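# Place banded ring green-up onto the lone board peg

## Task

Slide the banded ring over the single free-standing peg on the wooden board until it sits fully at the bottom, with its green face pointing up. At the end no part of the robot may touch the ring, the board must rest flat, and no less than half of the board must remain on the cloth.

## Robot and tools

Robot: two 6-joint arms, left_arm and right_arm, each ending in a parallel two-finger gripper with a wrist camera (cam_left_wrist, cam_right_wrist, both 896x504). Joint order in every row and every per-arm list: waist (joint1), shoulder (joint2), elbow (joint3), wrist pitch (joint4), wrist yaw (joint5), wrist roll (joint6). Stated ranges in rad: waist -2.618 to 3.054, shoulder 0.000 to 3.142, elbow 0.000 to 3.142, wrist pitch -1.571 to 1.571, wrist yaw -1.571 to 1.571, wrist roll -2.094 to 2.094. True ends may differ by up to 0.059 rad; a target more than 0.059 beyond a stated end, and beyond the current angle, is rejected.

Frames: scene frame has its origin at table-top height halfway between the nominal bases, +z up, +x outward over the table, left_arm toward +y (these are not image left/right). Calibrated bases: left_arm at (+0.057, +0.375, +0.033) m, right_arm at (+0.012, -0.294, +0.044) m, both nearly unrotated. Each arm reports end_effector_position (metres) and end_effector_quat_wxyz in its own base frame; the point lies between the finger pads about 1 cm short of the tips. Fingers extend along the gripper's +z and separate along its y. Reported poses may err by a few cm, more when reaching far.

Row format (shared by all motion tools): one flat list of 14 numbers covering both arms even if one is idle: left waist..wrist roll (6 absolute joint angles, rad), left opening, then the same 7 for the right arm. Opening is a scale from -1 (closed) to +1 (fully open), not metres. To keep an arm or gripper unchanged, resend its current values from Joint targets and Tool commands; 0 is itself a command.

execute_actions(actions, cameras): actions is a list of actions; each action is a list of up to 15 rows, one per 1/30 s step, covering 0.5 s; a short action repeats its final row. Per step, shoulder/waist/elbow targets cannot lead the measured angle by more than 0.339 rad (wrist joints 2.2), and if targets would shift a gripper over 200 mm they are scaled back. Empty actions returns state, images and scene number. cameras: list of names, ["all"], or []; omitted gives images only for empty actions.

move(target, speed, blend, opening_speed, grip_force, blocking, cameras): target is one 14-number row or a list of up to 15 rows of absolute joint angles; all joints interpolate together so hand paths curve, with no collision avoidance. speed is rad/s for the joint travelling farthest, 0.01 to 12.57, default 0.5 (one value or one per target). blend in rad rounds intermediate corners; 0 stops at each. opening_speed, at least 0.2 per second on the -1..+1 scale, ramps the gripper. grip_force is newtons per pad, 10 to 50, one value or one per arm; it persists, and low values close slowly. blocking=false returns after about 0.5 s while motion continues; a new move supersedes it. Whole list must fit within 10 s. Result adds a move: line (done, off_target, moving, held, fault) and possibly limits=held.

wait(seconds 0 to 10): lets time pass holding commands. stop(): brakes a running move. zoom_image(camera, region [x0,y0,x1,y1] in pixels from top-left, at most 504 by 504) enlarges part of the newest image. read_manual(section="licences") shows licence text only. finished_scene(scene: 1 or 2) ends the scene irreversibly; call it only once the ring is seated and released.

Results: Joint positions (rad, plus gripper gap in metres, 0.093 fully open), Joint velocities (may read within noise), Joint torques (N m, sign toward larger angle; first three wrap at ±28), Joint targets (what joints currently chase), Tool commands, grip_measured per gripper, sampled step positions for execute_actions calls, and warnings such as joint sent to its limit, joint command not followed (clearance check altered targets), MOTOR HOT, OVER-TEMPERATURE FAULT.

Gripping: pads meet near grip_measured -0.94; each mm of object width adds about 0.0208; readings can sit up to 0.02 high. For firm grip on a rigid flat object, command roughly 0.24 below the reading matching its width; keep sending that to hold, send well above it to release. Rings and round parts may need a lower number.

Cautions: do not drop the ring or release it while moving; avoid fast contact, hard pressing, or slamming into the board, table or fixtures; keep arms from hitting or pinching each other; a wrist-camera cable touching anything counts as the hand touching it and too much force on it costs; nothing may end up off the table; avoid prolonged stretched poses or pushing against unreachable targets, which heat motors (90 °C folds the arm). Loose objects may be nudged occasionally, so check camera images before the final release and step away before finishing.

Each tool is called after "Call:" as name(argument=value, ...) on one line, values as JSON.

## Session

Call:
execute_actions(actions=[])

Scene clock: 0.00 s.
left_arm: end_effector_position=(+0.3955, -0.0006, +0.0871) grip_measured=+1.000 end_effector_quat_wxyz=(+0.550, -0.058, +0.829, +0.075) | right_arm: end_effector_position=(+0.3870, -0.0189, +0.0813) grip_measured=+1.000 end_effector_quat_wxyz=(+0.547, +0.048, +0.835, -0.043)
Joint positions: left_arm=[-0.132 1.567 0.436 0.718 -0.31 -0.067 0.093] | right_arm=[0.008 1.538 0.388 0.736 0.132 0.037 0.093]
Joint velocities: within noise
Joint torques (N m): no reading
Heat: left arm: 30 °C; right arm: 29 °C.
Joint targets: left_arm=[-0.132 1.561 0.444 0.719 -0.310 -0.067] | right_arm=[0.008 1.528 0.400 0.749 0.132 0.037]
Tool commands: left_gripper/opening=+1.0 right_gripper/opening=+1.0

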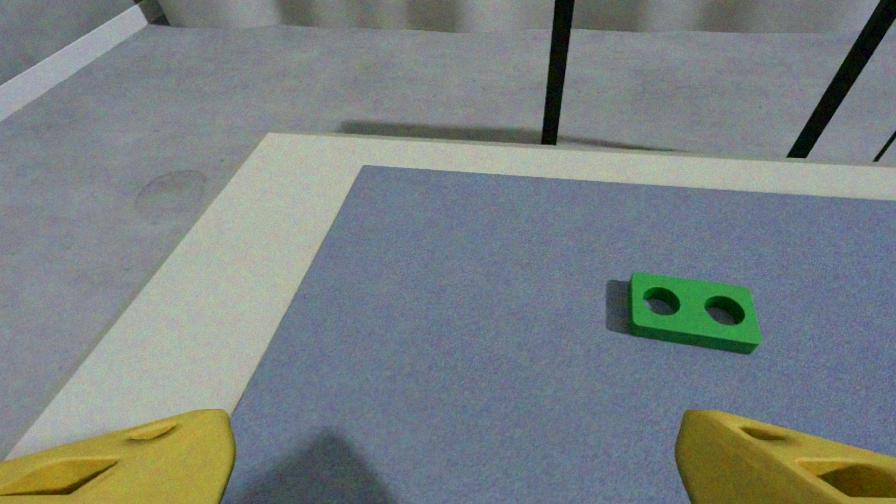

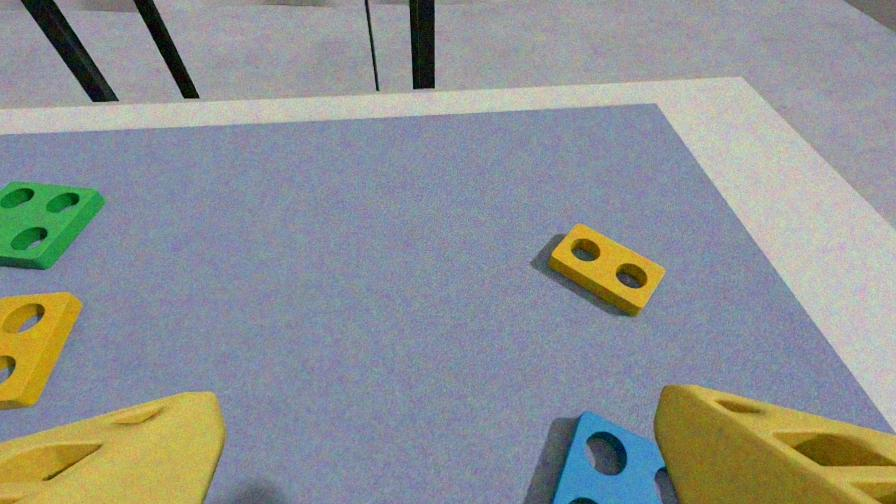

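Call:
move(target=[-0.2, 1.4, 1.6, -1.33, 0, 0, 1, 0.55, 1.75, 2.0, -1.36, 0, 0, 1], speed=1.8, cameras=["all"])

Scene clock: 2.40 s.
left_arm: end_effector_position=(+0.3041, -0.0586, +0.2529) grip_measured=+1.000 end_effector_quat_wxyz=(+0.209, +0.090, +0.974, -0.018) | right_arm: end_effector_position=(+0.3360, +0.2023, +0.2667) grip_measured=+1.000 end_effector_quat_wxyz=(+0.209, -0.259, +0.941, +0.054)
Joint positions: left_arm=[-0.194 1.412 1.579 -1.313 -0.007 -0.009 0.093] | right_arm=[0.547 1.741 1.965 -1.361 0.011 0.007 0.093]
Joint torques (N m): left_arm=[-0.39 -5.57 7.88 1.24 0.03 0.15] | right_arm=[0.43 -6.08 10.25 1.14 -0.13 0.04]
Heat: left arm: 30 °C; right arm: 30 °C.
Joint targets: left_arm=[-0.200 1.400 1.600 -1.330 0.000 0.000] | right_arm=[0.550 1.750 2.000 -1.360 0.000 0.000]
move: done

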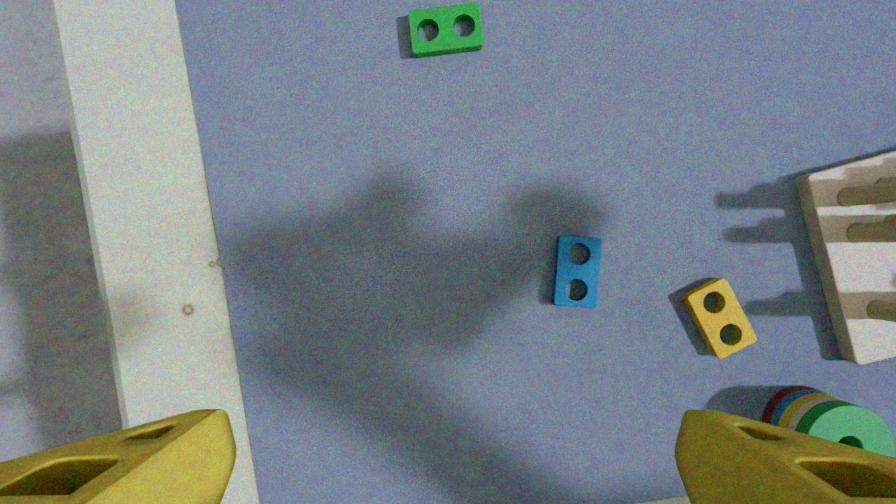

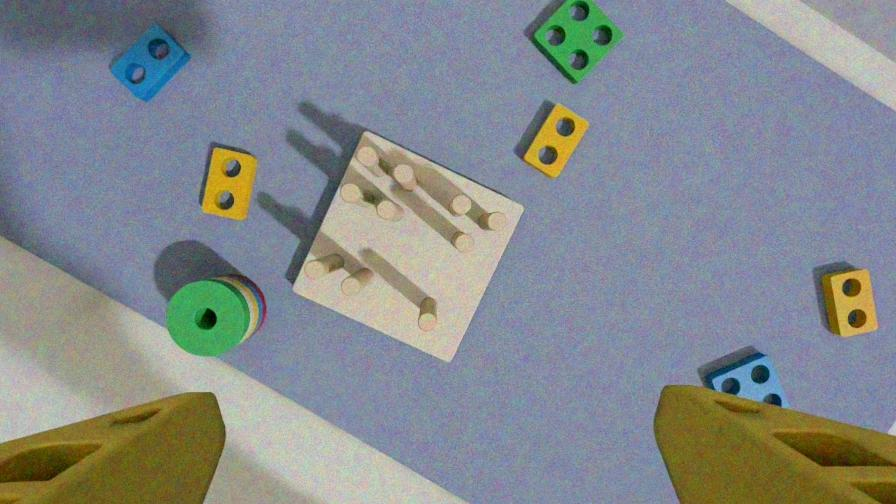

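Call:
zoom_image(camera="cam_right_wrist", region=[150, 110, 540, 380])

Scaled by 1.292 from the camera's 896x504 image, which has a finer 1280x720 frame.

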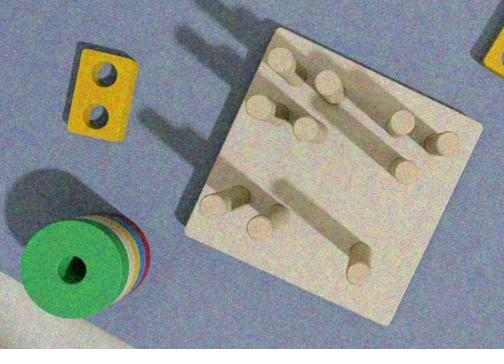

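Call:
move(target=[-0.2, 1.4, 1.6, -1.33, 0, 0, 1, 1.05, 2.087, 1.889, -1.372, 0, -0.6, 1], speed=0.8, cameras=["cam_right_wrist"])

Scene clock: 11.13 s.
left_arm: end_effector_position=(+0.3040, -0.0586, +0.2529) grip_measured=+1.000 end_effector_quat_wxyz=(+0.209, +0.090, +0.974, -0.018) | right_arm: end_effector_position=(+0.2009, +0.3512, +0.1128) grip_measured=+1.000 end_effector_quat_wxyz=(-0.006, +0.732, -0.681, +0.002)
Joint positions: left_arm=[-0.194 1.412 1.579 -1.314 -0.007 -0.009 0.093] | right_arm=[1.054 2.087 1.894 -1.368 0.006 -0.59 0.093]
Joint torques (N m): left_arm=[-0.39 -5.7 7.79 1.26 -0.01 0.15] | right_arm=[-0.28 -9.37 6.28 0.25 -0.11 0.02]
Heat: left arm: 31 °C; right arm: 31 °C.
Joint targets: left_arm=[-0.200 1.400 1.600 -1.330 0.000 0.000] | right_arm=[1.050 2.087 1.889 -1.372 0.000 -0.600]
move: done
Images, in order (width x height): cam_right_wrist 896x504.

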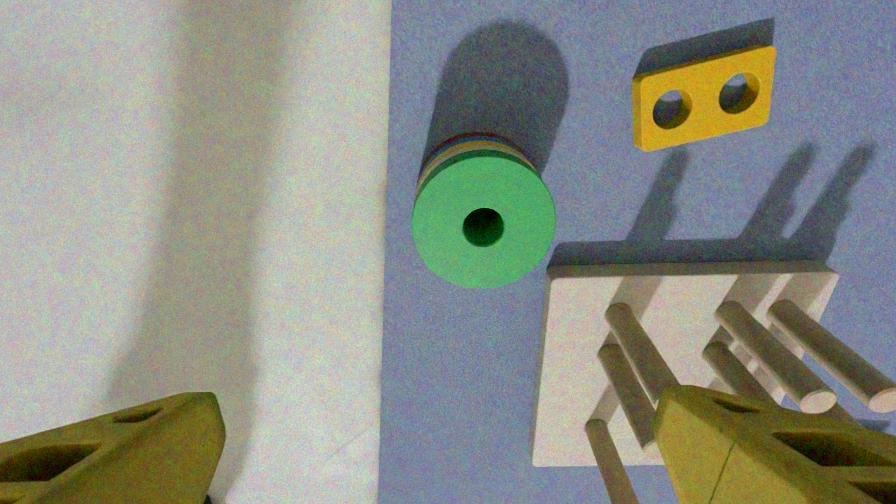

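Call:
move(target=[-0.2, 1.4, 1.6, -1.33, 0, 0, 1, 1.014, 2.141, 1.688, -1.103, 0, -0.6, 1], speed=0.6, cameras=["cam_right_wrist"])

Scene clock: 13.07 s.
left_arm: end_effector_position=(+0.3040, -0.0586, +0.2529) grip_measured=+1.000 end_effector_quat_wxyz=(+0.209, +0.090, +0.974, -0.018) | right_arm: end_effector_position=(+0.2177, +0.3496, +0.0436) grip_measured=+1.000 end_effector_quat_wxyz=(-0.007, +0.720, -0.694, +0.001)
Joint positions: left_arm=[-0.194 1.412 1.579 -1.314 -0.007 -0.009 0.093] | right_arm=[1.016 2.136 1.695 -1.117 0.006 -0.592 0.093]
Joint torques (N m): left_arm=[-0.57 -5.55 7.82 1.25 0.02 0.16] | right_arm=[-0.1 -9.29 5.98 0.48 -0.11 0.01]
Heat: left arm: 31 °C; right arm: 32 °C.
Joint targets: left_arm=[-0.200 1.400 1.600 -1.330 0.000 0.000] | right_arm=[1.014 2.141 1.688 -1.103 0.000 -0.600]
move: done
Images, in order (width x height): cam_right_wrist 896x504.

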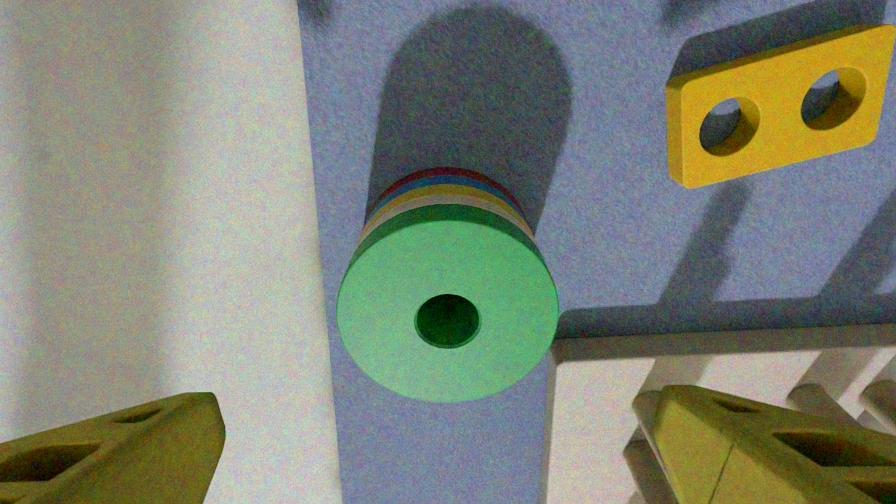

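Call:
move(target=[[-0.2, 1.4, 1.6, -1.33, 0, 0, 1, 1.009, 2.173, 1.616, -0.993, 0, -0.6, 1], [-0.2, 1.4, 1.6, -1.33, 0, 0, 1, 1.009, 2.208, 1.563, -0.906, 0, -0.6, 1]], speed=0.25, blend=0.02, cameras=["cam_right_wrist"])

Scene clock: 15.60 s.
left_arm: end_effector_position=(+0.3040, -0.0586, +0.2529) grip_measured=+1.000 end_effector_quat_wxyz=(+0.209, +0.090, +0.974, -0.018) | right_arm: end_effector_position=(+0.2190, +0.3517, -0.0103) grip_measured=+1.000 end_effector_quat_wxyz=(-0.012, +0.720, -0.694, +0.000)
Joint positions: left_arm=[-0.194 1.412 1.579 -1.314 -0.007 -0.009 0.093] | right_arm=[1.016 2.199 1.572 -0.921 0.006 -0.592 0.093]
Joint torques (N m): left_arm=[-0.18 -5.65 7.54 1.24 -0.03 0.14] | right_arm=[-0.64 -9.09 5.55 0.48 -0.11 0.02]
Heat: left arm: 31 °C; right arm: 32 °C.
Joint targets: left_arm=[-0.200 1.400 1.600 -1.330 0.000 0.000] | right_arm=[1.009 2.208 1.563 -0.906 0.000 -0.600]
move: done
Images, in order (width x height): cam_right_wrist 896x504.

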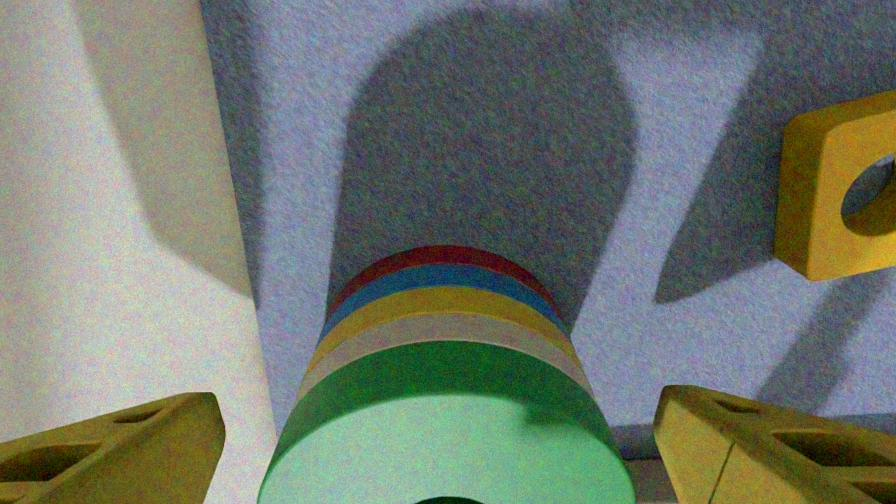

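Call:
move(target=[[-0.2, 1.4, 1.6, -1.33, 0, 0, 1, 1.009, 2.208, 1.563, -0.906, 0, -0.6, 0.0], [-0.2, 1.36, 0.9, -0.25, 0, 0, 1, 1.009, 2.08, 1.935, -1.351, 0, -0.6, 0.0], [-0.25, 1.33, 0.19, 0.84, 0, 0, 1, 0.591, 1.882, 1.574, -1.2, 0, -0.3, 0.0]], speed=[0.3, 0.8, 0.8], blend=[0, 0.05, 0], grip_force=35, cameras=["all"])

Scene clock: 22.73 s.
left_arm: end_effector_position=(+0.3346, -0.0822, +0.0908) grip_measured=+1.000 end_effector_quat_wxyz=(+0.574, +0.094, +0.810, -0.071) | right_arm: end_effector_position=(+0.3048, +0.2036, +0.0907) grip_measured=+0.201 end_effector_quat_wxyz=(+0.005, -0.434, +0.901, -0.002)
Joint positions: left_arm=[-0.244 1.35 0.194 0.819 -0.006 -0.009 0.093] | right_arm=[0.591 1.933 1.584 -1.213 0.005 -0.307 0.055]
Joint torques (N m): left_arm=[-0.29 -4.98 4.98 2.79 0.01 0.16] | right_arm=[0.1 -12.52 5.79 0.44 -0.09 0.15]
Heat: left arm: 32 °C; right arm: 35 °C.
Joint targets: left_arm=[-0.250 1.330 0.190 0.840 0.000 0.000] | right_arm=[0.591 1.882 1.574 -1.200 0.000 -0.300]
grip_force (N): 35, 35
move: off_target (right_arm); right_arm: the shoulder is farthest, 0.051 rad from its target

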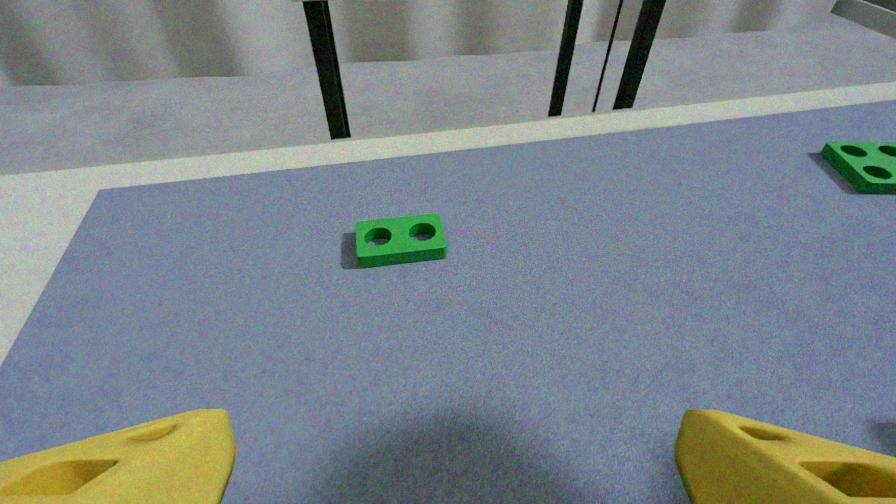

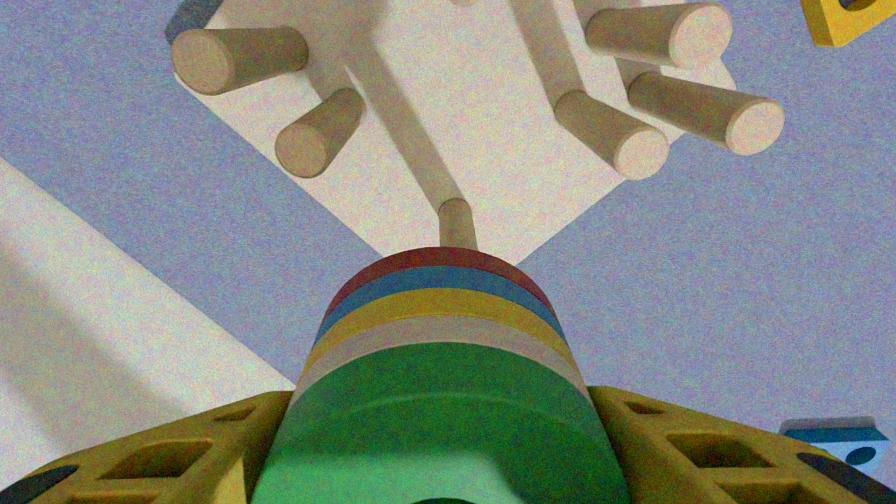

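Call:
move(target=[-1.076, 1.33, 0.19, 0.84, 0, 0, 1, 0.591, 1.882, 1.574, -1.2, 0, -0.3, 0.0], speed=0.8, cameras=["all"])

Scene clock: 24.37 s.
left_arm: end_effector_position=(+0.1651, -0.3025, +0.0911) grip_measured=+1.000 end_effector_quat_wxyz=(+0.497, +0.413, +0.703, -0.297) | right_arm: end_effector_position=(+0.3048, +0.2036, +0.0907) grip_measured=+0.201 end_effector_quat_wxyz=(+0.005, -0.434, +0.901, -0.002)
Joint positions: left_arm=[-1.072 1.35 0.194 0.82 -0.001 -0.009 0.093] | right_arm=[0.591 1.933 1.584 -1.213 0.005 -0.307 0.055]
Joint torques (N m): left_arm=[-0.39 -4.9 5.03 2.81 -0.06 0.11] | right_arm=[0.1 -12.46 5.75 0.46 -0.09 0.15]
Heat: left arm: 32 °C; right arm: 36 °C.
Joint targets: left_arm=[-1.076 1.330 0.190 0.840 0.000 0.000] | right_arm=[0.591 1.882 1.574 -1.200 0.000 -0.300]
grip_force (N): 35, 35
move: off_target (right_arm); right_arm: the shoulder is farthest, 0.051 rad from its target

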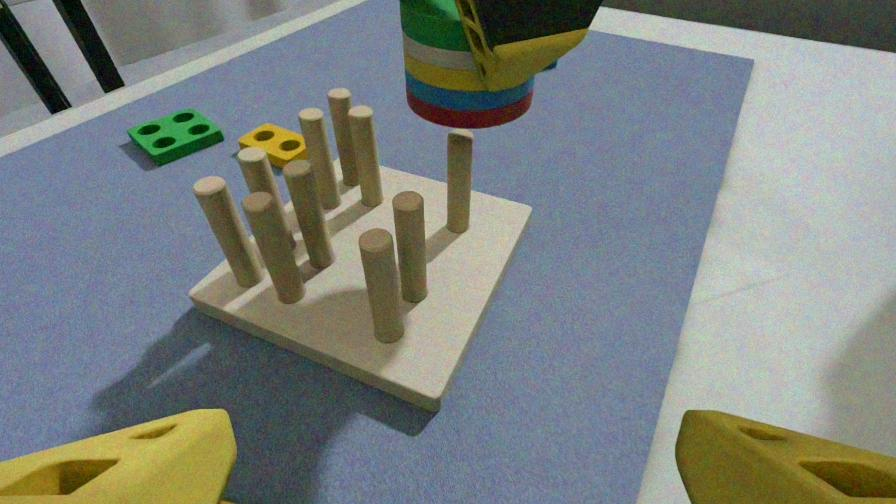

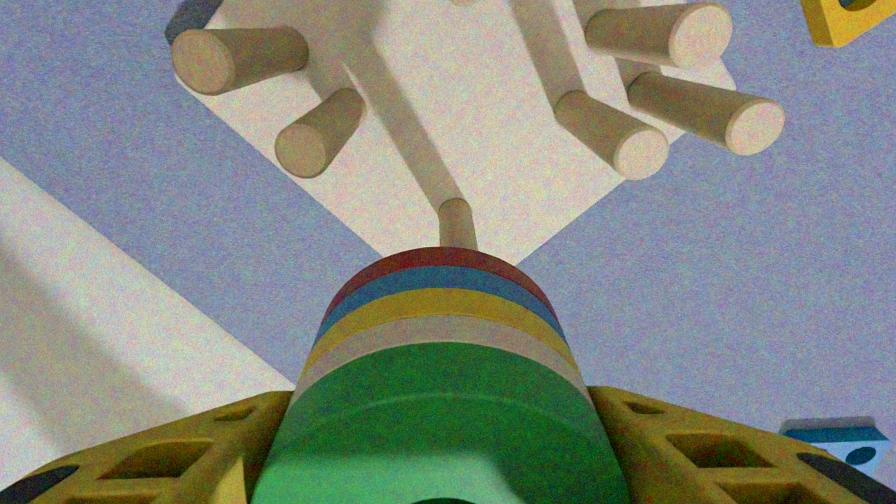

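Call:
zoom_image(camera="cam_left_wrist", region=[390, 30, 550, 130])

Call:
zoom_image(camera="cam_left_wrist", region=[410, 110, 520, 240])

Call:
zoom_image(camera="cam_right_wrist", region=[310, 180, 590, 330])

Call:
zoom_image(camera="cam_right_wrist", region=[410, 180, 510, 270])

Scaled by 3.150 from the camera's 896x504 image, which has a finer 1280x720 frame.

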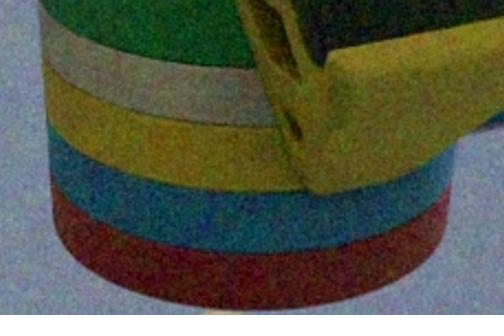

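Scaled by 3.877 from the camera's 896x504 image, which has a finer 1280x720 frame.

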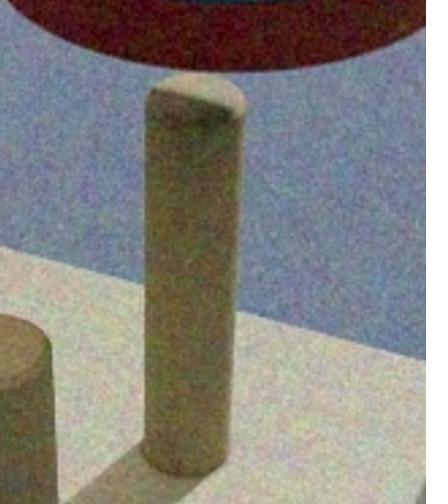

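Scaled by 1.800 from the camera's 896x504 image, which has a finer 1280x720 frame.

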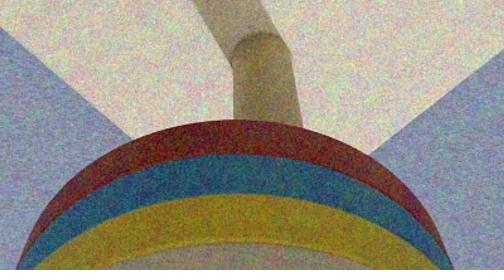

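Scaled by 5.040 from the camera's 896x504 image, which has a finer 1280x720 frame.

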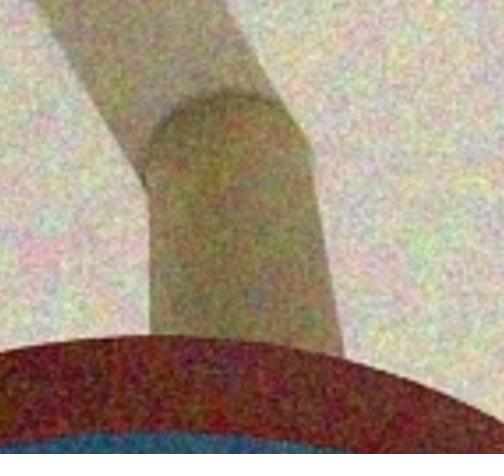

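Call:
move(target=[-1.076, 1.33, 0.19, 0.84, 0, 0, 1, 0.569, 1.953, 1.5315, -1.134, 0, -0.3, 0.0], speed=0.12, cameras=["all"])

Call:
zoom_image(camera="cam_left_wrist", region=[400, 60, 540, 240])

Call:
zoom_image(camera="cam_right_wrist", region=[310, 180, 590, 330])

Scene clock: 27.83 s.
left_arm: end_effector_position=(+0.1651, -0.3025, +0.0911) grip_measured=+1.000 end_effector_quat_wxyz=(+0.497, +0.413, +0.703, -0.297) | right_arm: end_effector_position=(+0.3111, +0.1998, +0.0757) grip_measured=+0.201 end_effector_quat_wxyz=(+0.010, -0.426, +0.905, -0.001)
Joint positions: left_arm=[-1.072 1.35 0.194 0.82 -0.001 -0.009 0.093] | right_arm=[0.573 1.945 1.54 -1.148 0.005 -0.307 0.055]
Joint torques (N m): left_arm=[-0.24 -4.98 5.15 2.77 -0.05 0.14] | right_arm=[-0.31 -7.68 5.9 0.44 -0.09 0.16]
Heat: left arm: 32 °C; right arm: 38 °C.
Joint targets: left_arm=[-1.076 1.330 0.190 0.840 0.000 0.000] | right_arm=[0.569 1.953 1.531 -1.134 0.000 -0.300]
grip_force (N): 35, 35
move: done

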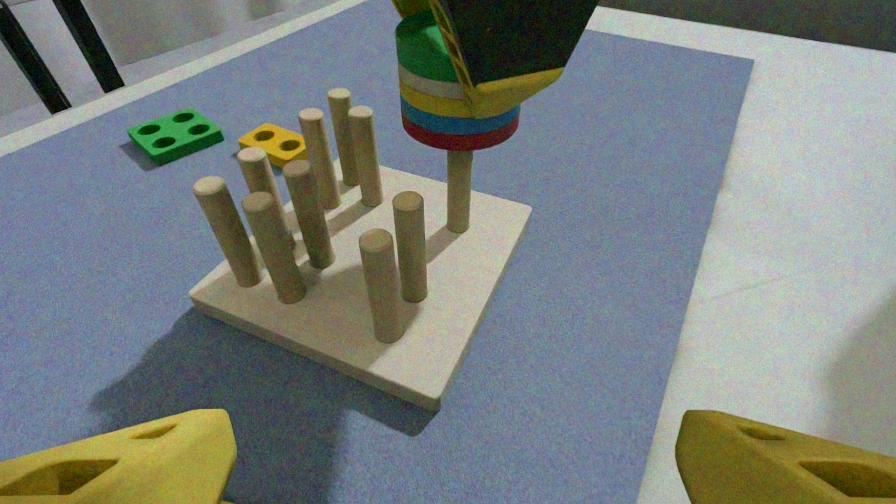

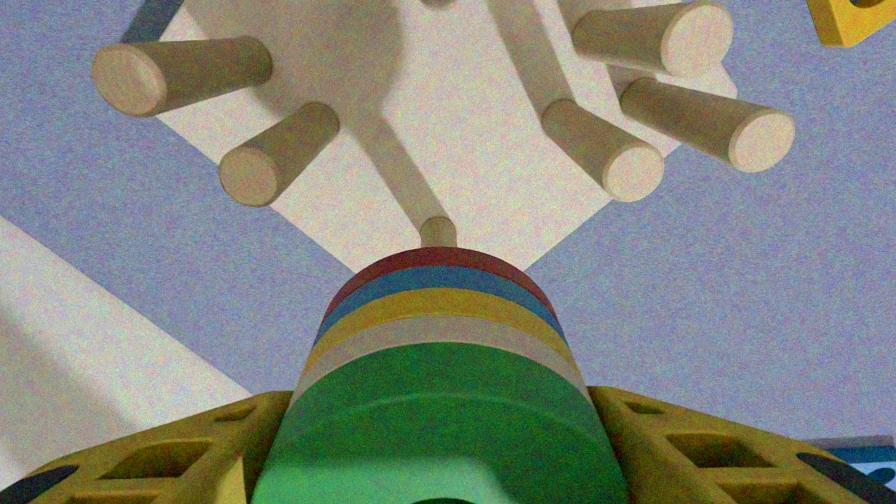

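Scaled by 2.800 from the camera's 896x504 image, which has a finer 1280x720 frame.

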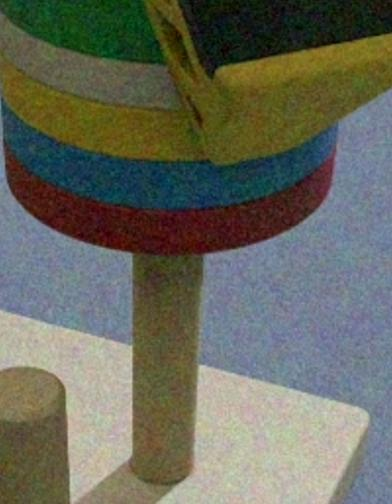

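Scaled by 1.800 from the camera's 896x504 image, which has a finer 1280x720 frame.

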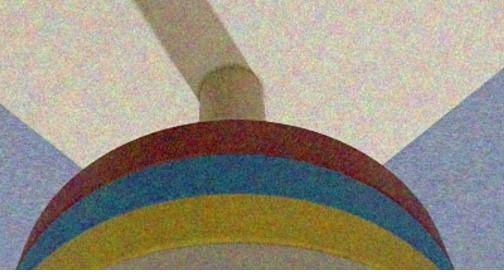

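Call:
move(target=[-1.076, 1.33, 0.19, 0.84, 0, 0, 1, 0.569, 1.962, 1.485, -1.076, 0, -0.3, 0.0], speed=0.08, cameras=["all"])

Scene clock: 30.03 s.
left_arm: end_effector_position=(+0.1651, -0.3025, +0.0911) grip_measured=+1.000 end_effector_quat_wxyz=(+0.497, +0.413, +0.703, -0.297) | right_arm: end_effector_position=(+0.3114, +0.2000, +0.0615) grip_measured=+0.201 end_effector_quat_wxyz=(+0.011, -0.426, +0.905, -0.001)
Joint positions: left_arm=[-1.072 1.35 0.194 0.82 -0.001 -0.009 0.093] | right_arm=[0.573 1.953 1.494 -1.09 0.005 -0.307 0.055]
Joint torques (N m): left_arm=[-0.34 -4.93 5.12 2.78 -0.04 0.16] | right_arm=[-0.34 -7.58 5.79 0.5 -0.08 0.16]
Heat: left arm: 32 °C; right arm: 38 °C.
Joint targets: left_arm=[-1.076 1.330 0.190 0.840 0.000 0.000] | right_arm=[0.569 1.962 1.485 -1.076 0.000 -0.300]
grip_force (N): 35, 35
move: done

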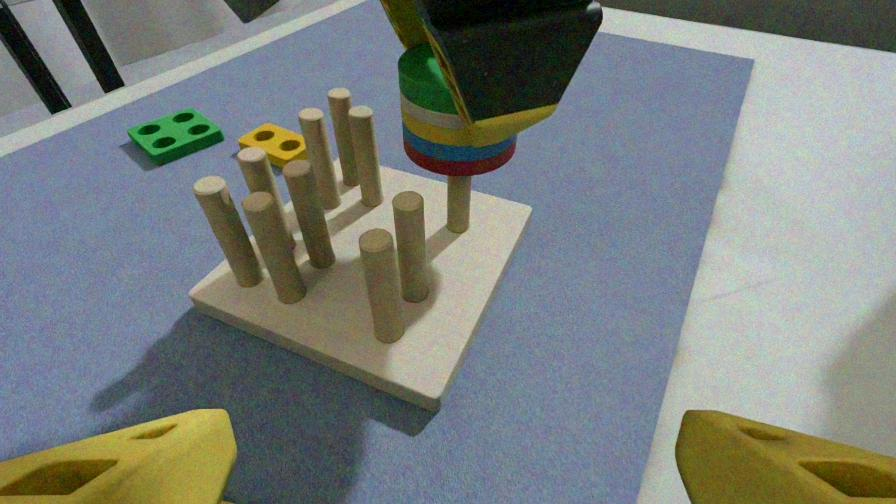

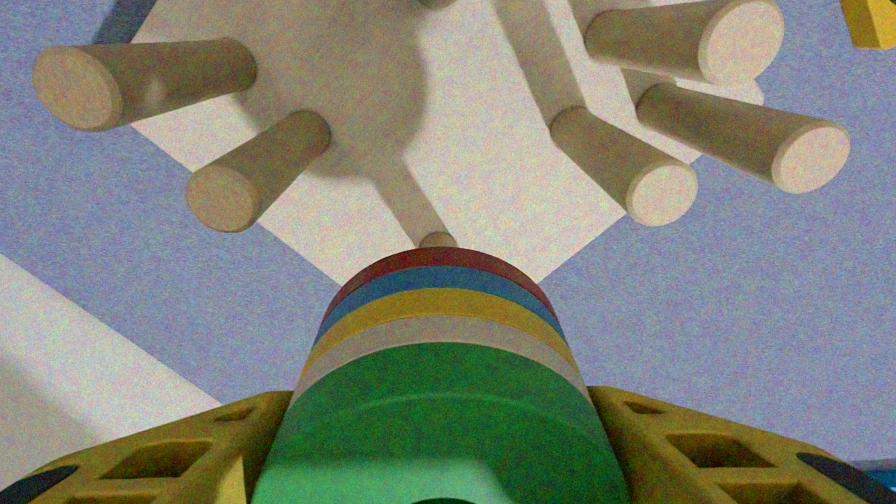

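Call:
move(target=[[-1.076, 1.33, 0.19, 0.84, 0, 0, 1, 0.569, 1.990, 1.402, -0.962, 0, -0.3, 0.0], [-1.076, 1.33, 0.19, 0.84, 0, 0, 1, 0.569, 2.018, 1.361, -0.896, 0, -0.3, 0.0]], speed=0.12, blend=0.01, cameras=["all"])

Scene clock: 32.27 s.
left_arm: end_effector_position=(+0.1651, -0.3025, +0.0911) grip_measured=+1.000 end_effector_quat_wxyz=(+0.497, +0.413, +0.703, -0.297) | right_arm: end_effector_position=(+0.3110, +0.1997, +0.0124) grip_measured=+0.201 end_effector_quat_wxyz=(+0.011, -0.426, +0.905, -0.001)
Joint positions: left_arm=[-1.072 1.35 0.194 0.82 -0.001 -0.009 0.093] | right_arm=[0.573 2.009 1.37 -0.911 0.005 -0.307 0.055]
Joint torques (N m): left_arm=[-0.42 -4.93 4.94 2.81 -0.06 0.13] | right_arm=[-0.34 -7.73 5.42 0.5 -0.09 0.15]
Heat: left arm: 32 °C; right arm: 38 °C.
Joint targets: left_arm=[-1.076 1.330 0.190 0.840 0.000 0.000] | right_arm=[0.569 2.018 1.361 -0.896 0.000 -0.300]
grip_force (N): 35, 35
move: done

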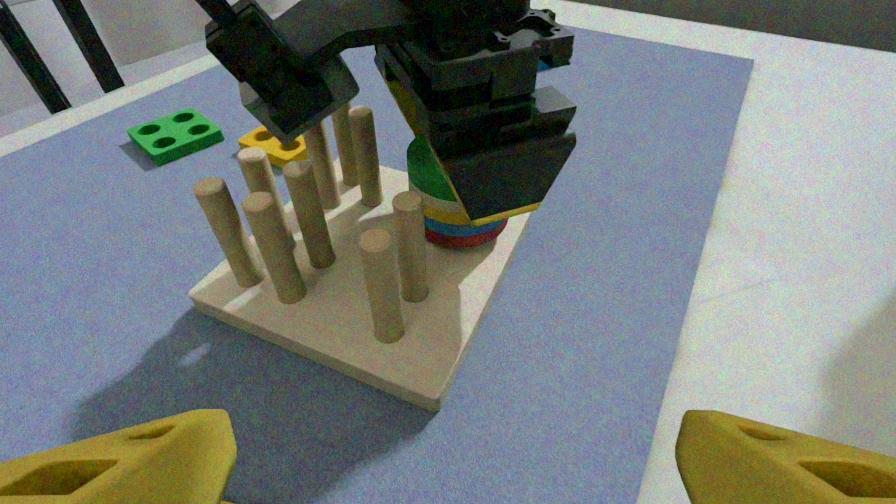

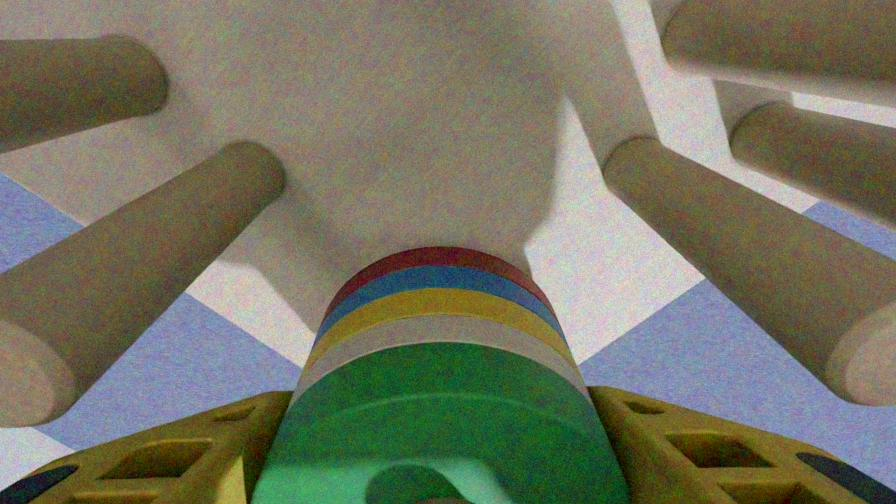

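Call:
move(target=[[-1.076, 1.33, 0.19, 0.84, 0, 0, 1, 0.569, 2.025, 1.351, -0.880, 0, -0.3, 0.0], [-1.076, 1.33, 0.19, 0.84, 0, 0, 1, 0.569, 2.0295, 1.3455, -0.871, 0, -0.3, 0.0]], speed=0.04, blend=0.003, cameras=["cam_left_wrist"])

Call:
zoom_image(camera="cam_left_wrist", region=[380, 150, 540, 260])

Scene clock: 33.83 s.
left_arm: end_effector_position=(+0.1651, -0.3025, +0.0911) grip_measured=+1.000 end_effector_quat_wxyz=(+0.497, +0.413, +0.703, -0.297) | right_arm: end_effector_position=(+0.3109, +0.1996, +0.0054) grip_measured=+0.201 end_effector_quat_wxyz=(+0.011, -0.426, +0.905, -0.001)
Joint positions: left_arm=[-1.072 1.35 0.194 0.82 -0.001 -0.009 0.093] | right_arm=[0.573 2.019 1.355 -0.886 0.005 -0.307 0.055]
Joint torques (N m): left_arm=[-0.43 -4.85 4.85 2.84 -0.06 0.14] | right_arm=[-0.35 -7.69 5.38 0.49 -0.09 0.15]
Heat: left arm: 32 °C; right arm: 38 °C.
Joint targets: left_arm=[-1.076 1.330 0.190 0.840 0.000 0.000] | right_arm=[0.569 2.030 1.346 -0.871 0.000 -0.300]
grip_force (N): 35, 35
move: done
Images, in order (width x height): cam_left_wrist 896x504.

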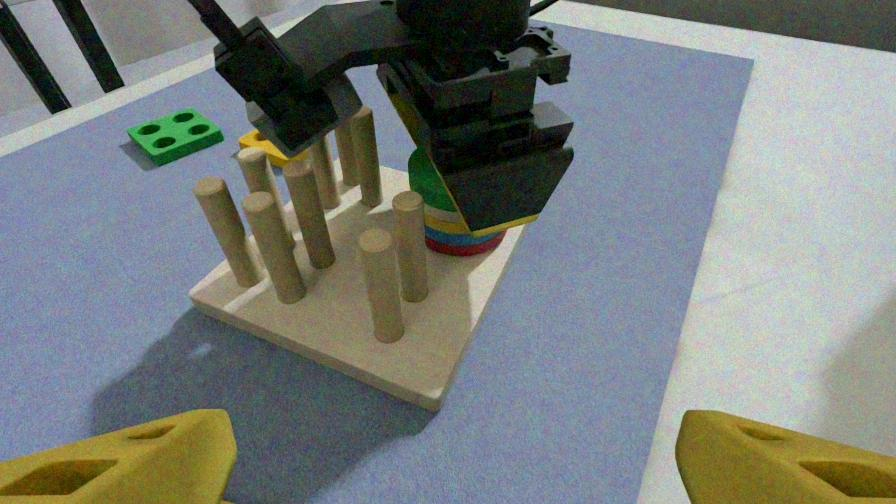

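Scaled by 3.150 from the camera's 896x504 image, which has a finer 1280x720 frame.

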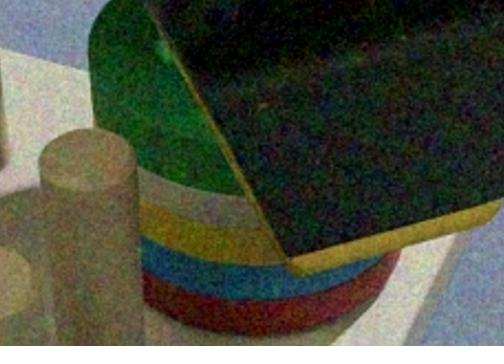

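Call:
move(target=[-1.076, 1.33, 0.19, 0.84, 0, 0, 1, 0.569, 2.033, 1.338, -0.860, 0, -0.3, 0.0], speed=0.04, cameras=["cam_left_wrist"])

Call:
zoom_image(camera="cam_left_wrist", region=[380, 150, 540, 260])

Scene clock: 34.80 s.
left_arm: end_effector_position=(+0.1651, -0.3025, +0.0911) grip_measured=+1.000 end_effector_quat_wxyz=(+0.497, +0.413, +0.703, -0.297) | right_arm: end_effector_position=(+0.3108, +0.1996, +0.0036) grip_measured=+0.201 end_effector_quat_wxyz=(+0.012, -0.426, +0.905, -0.001)
Joint positions: left_arm=[-1.072 1.35 0.194 0.82 -0.001 -0.009 0.093] | right_arm=[0.573 2.019 1.347 -0.875 0.005 -0.307 0.055]
Joint torques (N m): left_arm=[-0.44 -4.85 4.85 2.81 -0.07 0.09] | right_arm=[-0.36 -7.35 5.39 0.51 -0.1 0.17]
Heat: left arm: 32 °C; right arm: 38 °C.
Joint targets: left_arm=[-1.076 1.330 0.190 0.840 0.000 0.000] | right_arm=[0.569 2.033 1.338 -0.860 0.000 -0.300]
grip_force (N): 35, 35
move: done
Images, in order (width x height): cam_left_wrist 896x504.

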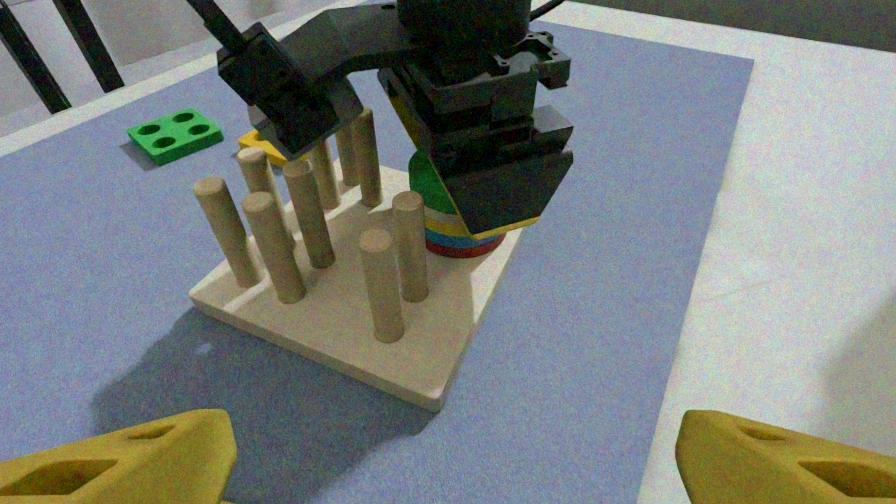

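Scaled by 3.150 from the camera's 896x504 image, which has a finer 1280x720 frame.

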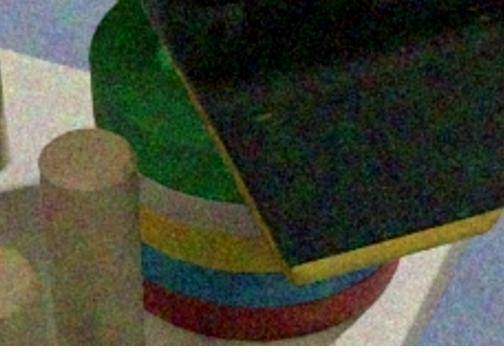

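Call:
move(target=[-1.076, 1.33, 0.19, 0.84, 0, 0, 1, 0.569, 2.037, 1.330, -0.849, 0, -0.3, 0.0], speed=0.04, cameras=["cam_left_wrist"])

Call:
zoom_image(camera="cam_left_wrist", region=[380, 150, 540, 260])

Scene clock: 35.77 s.
left_arm: end_effector_position=(+0.1651, -0.3025, +0.0911) grip_measured=+1.000 end_effector_quat_wxyz=(+0.497, +0.413, +0.703, -0.297) | right_arm: end_effector_position=(+0.3113, +0.1999, +0.0028) grip_measured=+0.201 end_effector_quat_wxyz=(+0.013, -0.426, +0.905, -0.001)
Joint positions: left_arm=[-1.072 1.35 0.194 0.82 -0.001 -0.009 0.093] | right_arm=[0.573 2.021 1.347 -0.872 0.005 -0.307 0.055]
Joint torques (N m): left_arm=[-0.31 -4.75 5.11 2.81 -0.01 0.14] | right_arm=[-0.35 -7.21 4.62 0.59 -0.09 0.14]
Heat: left arm: 32 °C; right arm: 38 °C.
Joint targets: left_arm=[-1.076 1.330 0.190 0.840 0.000 0.000] | right_arm=[0.569 2.037 1.330 -0.849 0.000 -0.300]
grip_force (N): 35, 35
move: done
Images, in order (width x height): cam_left_wrist 896x504.

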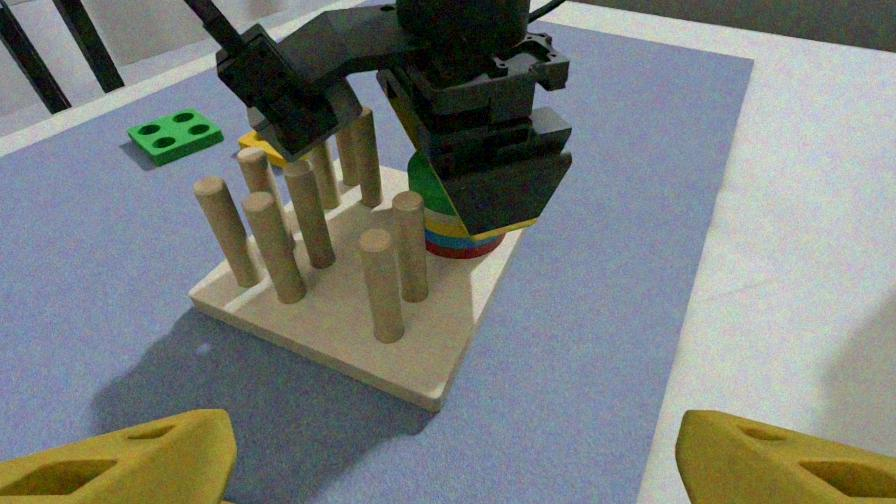

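Scaled by 3.150 from the camera's 896x504 image, which has a finer 1280x720 frame.

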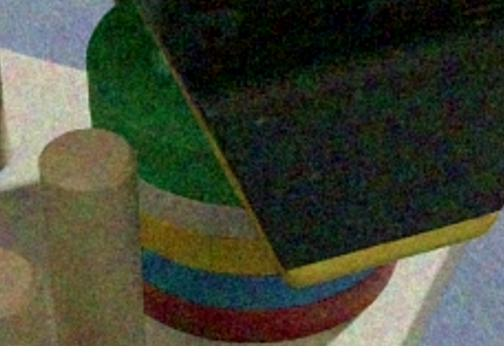

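Call:
wait(seconds=0.0, cameras=["all"])

Scene clock: 36.87 s.
left_arm: end_effector_position=(+0.1651, -0.3025, +0.0911) grip_measured=+1.000 end_effector_quat_wxyz=(+0.497, +0.413, +0.703, -0.297) | right_arm: end_effector_position=(+0.3113, +0.1999, +0.0028) grip_measured=+0.201 end_effector_quat_wxyz=(+0.013, -0.426, +0.905, -0.001)
Joint positions: left_arm=[-1.072 1.35 0.194 0.82 -0.001 -0.009 0.093] | right_arm=[0.573 2.021 1.347 -0.872 0.005 -0.307 0.055]
Joint torques (N m): left_arm=[-0.36 -4.88 5.08 2.82 -0.09 0.14] | right_arm=[-0.34 -7.23 4.62 0.59 -0.09 0.15]
Heat: left arm: 33 °C; right arm: 38 °C.
Joint targets: left_arm=[-1.076 1.330 0.190 0.840 0.000 0.000] | right_arm=[0.569 2.037 1.330 -0.849 0.000 -0.300]
Tool commands: left_gripper/opening=+1.0 right_gripper/opening=+0.0
grip_force (N): 35, 35

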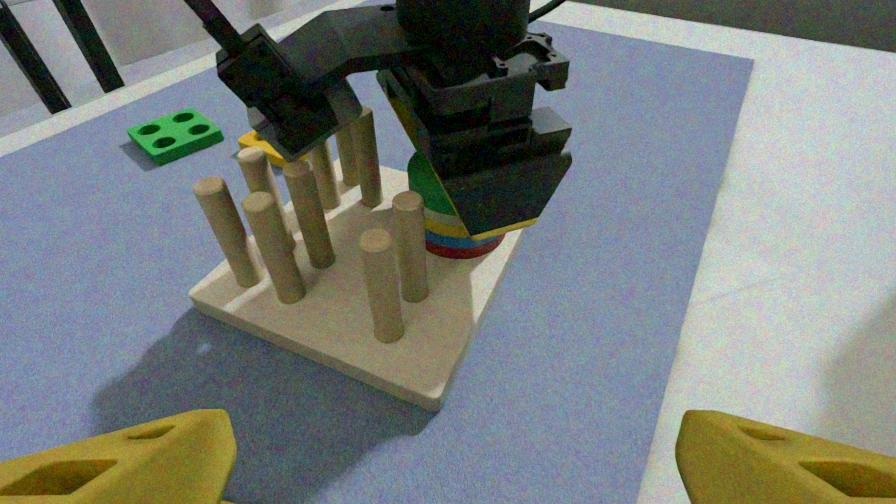

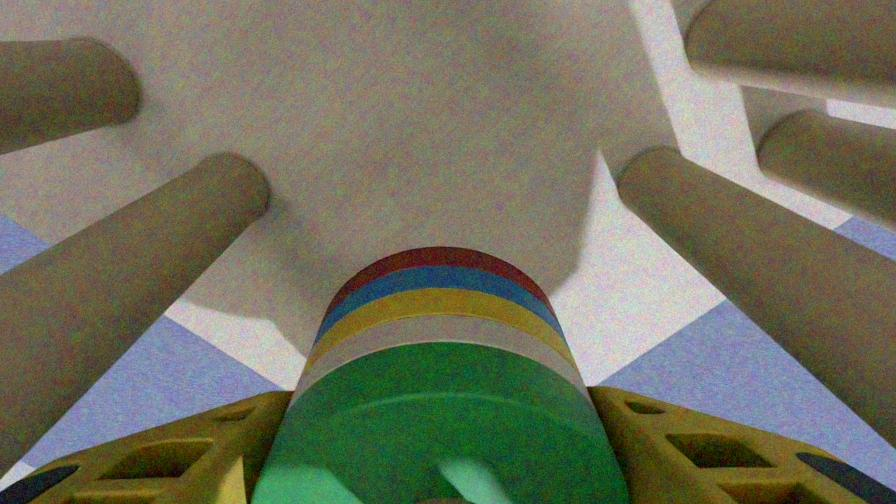

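Call:
move(target=[[-1.076, 1.33, 0.19, 0.84, 0, 0, 1, 0.571, 2.030, 1.340, -0.862, 0, -0.3, 0.65], [-1.076, 1.33, 0.19, 0.84, 0, 0, 1, 0.571, 1.965, 1.345, -0.885, 0, -0.3, 0.65], [-1.076, 1.33, 0.19, 0.84, 0, 0, 1, 0.571, 1.937, 1.440, -0.984, 0, -0.3, 0.65], [-1.076, 1.33, 0.19, 0.84, 0, 0, 1, 0.571, 1.906, 1.521, -1.095, 0, -0.3, 0.65], [-1.076, 1.33, 0.19, 0.84, 0, 0, 1, 0.571, 1.88, 1.685, -1.29, 0, -0.3, 0.65]], speed=[0.1, 0.15, 0.15, 0.2, 0.35], opening_speed=1.0, blend=[0, 0.01, 0.02, 0.03, 0], cameras=["all"])

Scene clock: 41.40 s.
left_arm: end_effector_position=(+0.1651, -0.3025, +0.0911) grip_measured=+1.000 end_effector_quat_wxyz=(+0.497, +0.413, +0.703, -0.297) | right_arm: end_effector_position=(+0.3081, +0.1979, +0.1111) grip_measured=+0.649 end_effector_quat_wxyz=(+0.007, -0.426, +0.905, -0.002)
Joint positions: left_arm=[-1.072 1.35 0.194 0.82 -0.001 -0.009 0.093] | right_arm=[0.573 1.922 1.65 -1.286 0.005 -0.307 0.076]
Joint torques (N m): left_arm=[-0.31 -4.9 5.14 2.75 -0.01 0.14] | right_arm=[-0.13 -11.69 10.11 0.28 -0.09 0.15]
Heat: left arm: 33 °C; right arm: 39 °C.
Joint targets: left_arm=[-1.076 1.330 0.190 0.840 0.000 0.000] | right_arm=[0.571 1.880 1.685 -1.290 0.000 -0.300]
grip_force (N): 35, 35
move: off_target (right_arm); right_arm: the shoulder is farthest, 0.042 rad from its target

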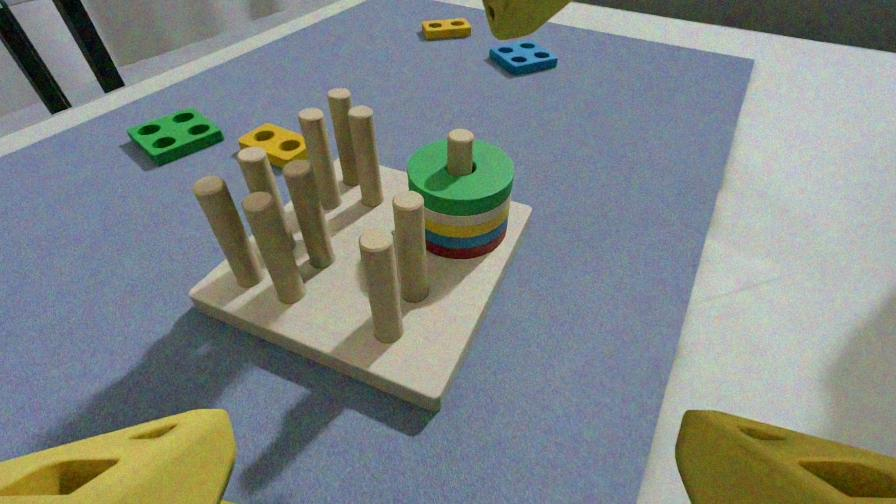

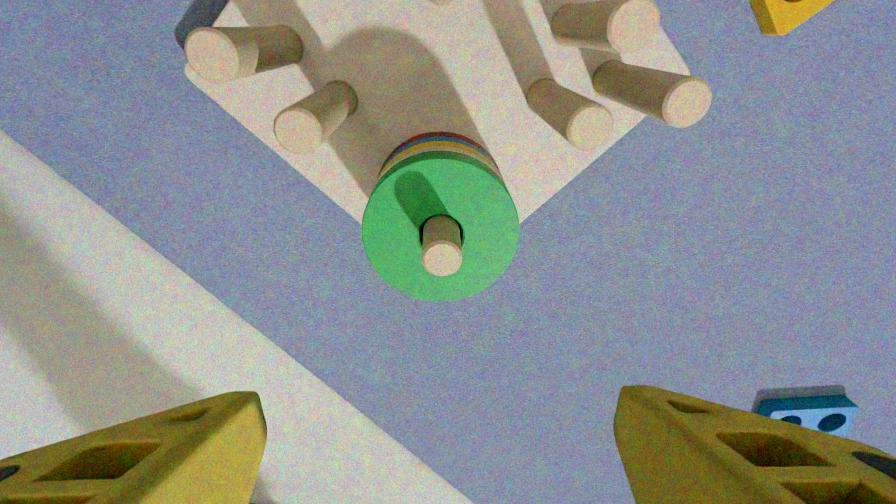

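Call:
finished_scene(scene=2)

The scene is finished: the task was done.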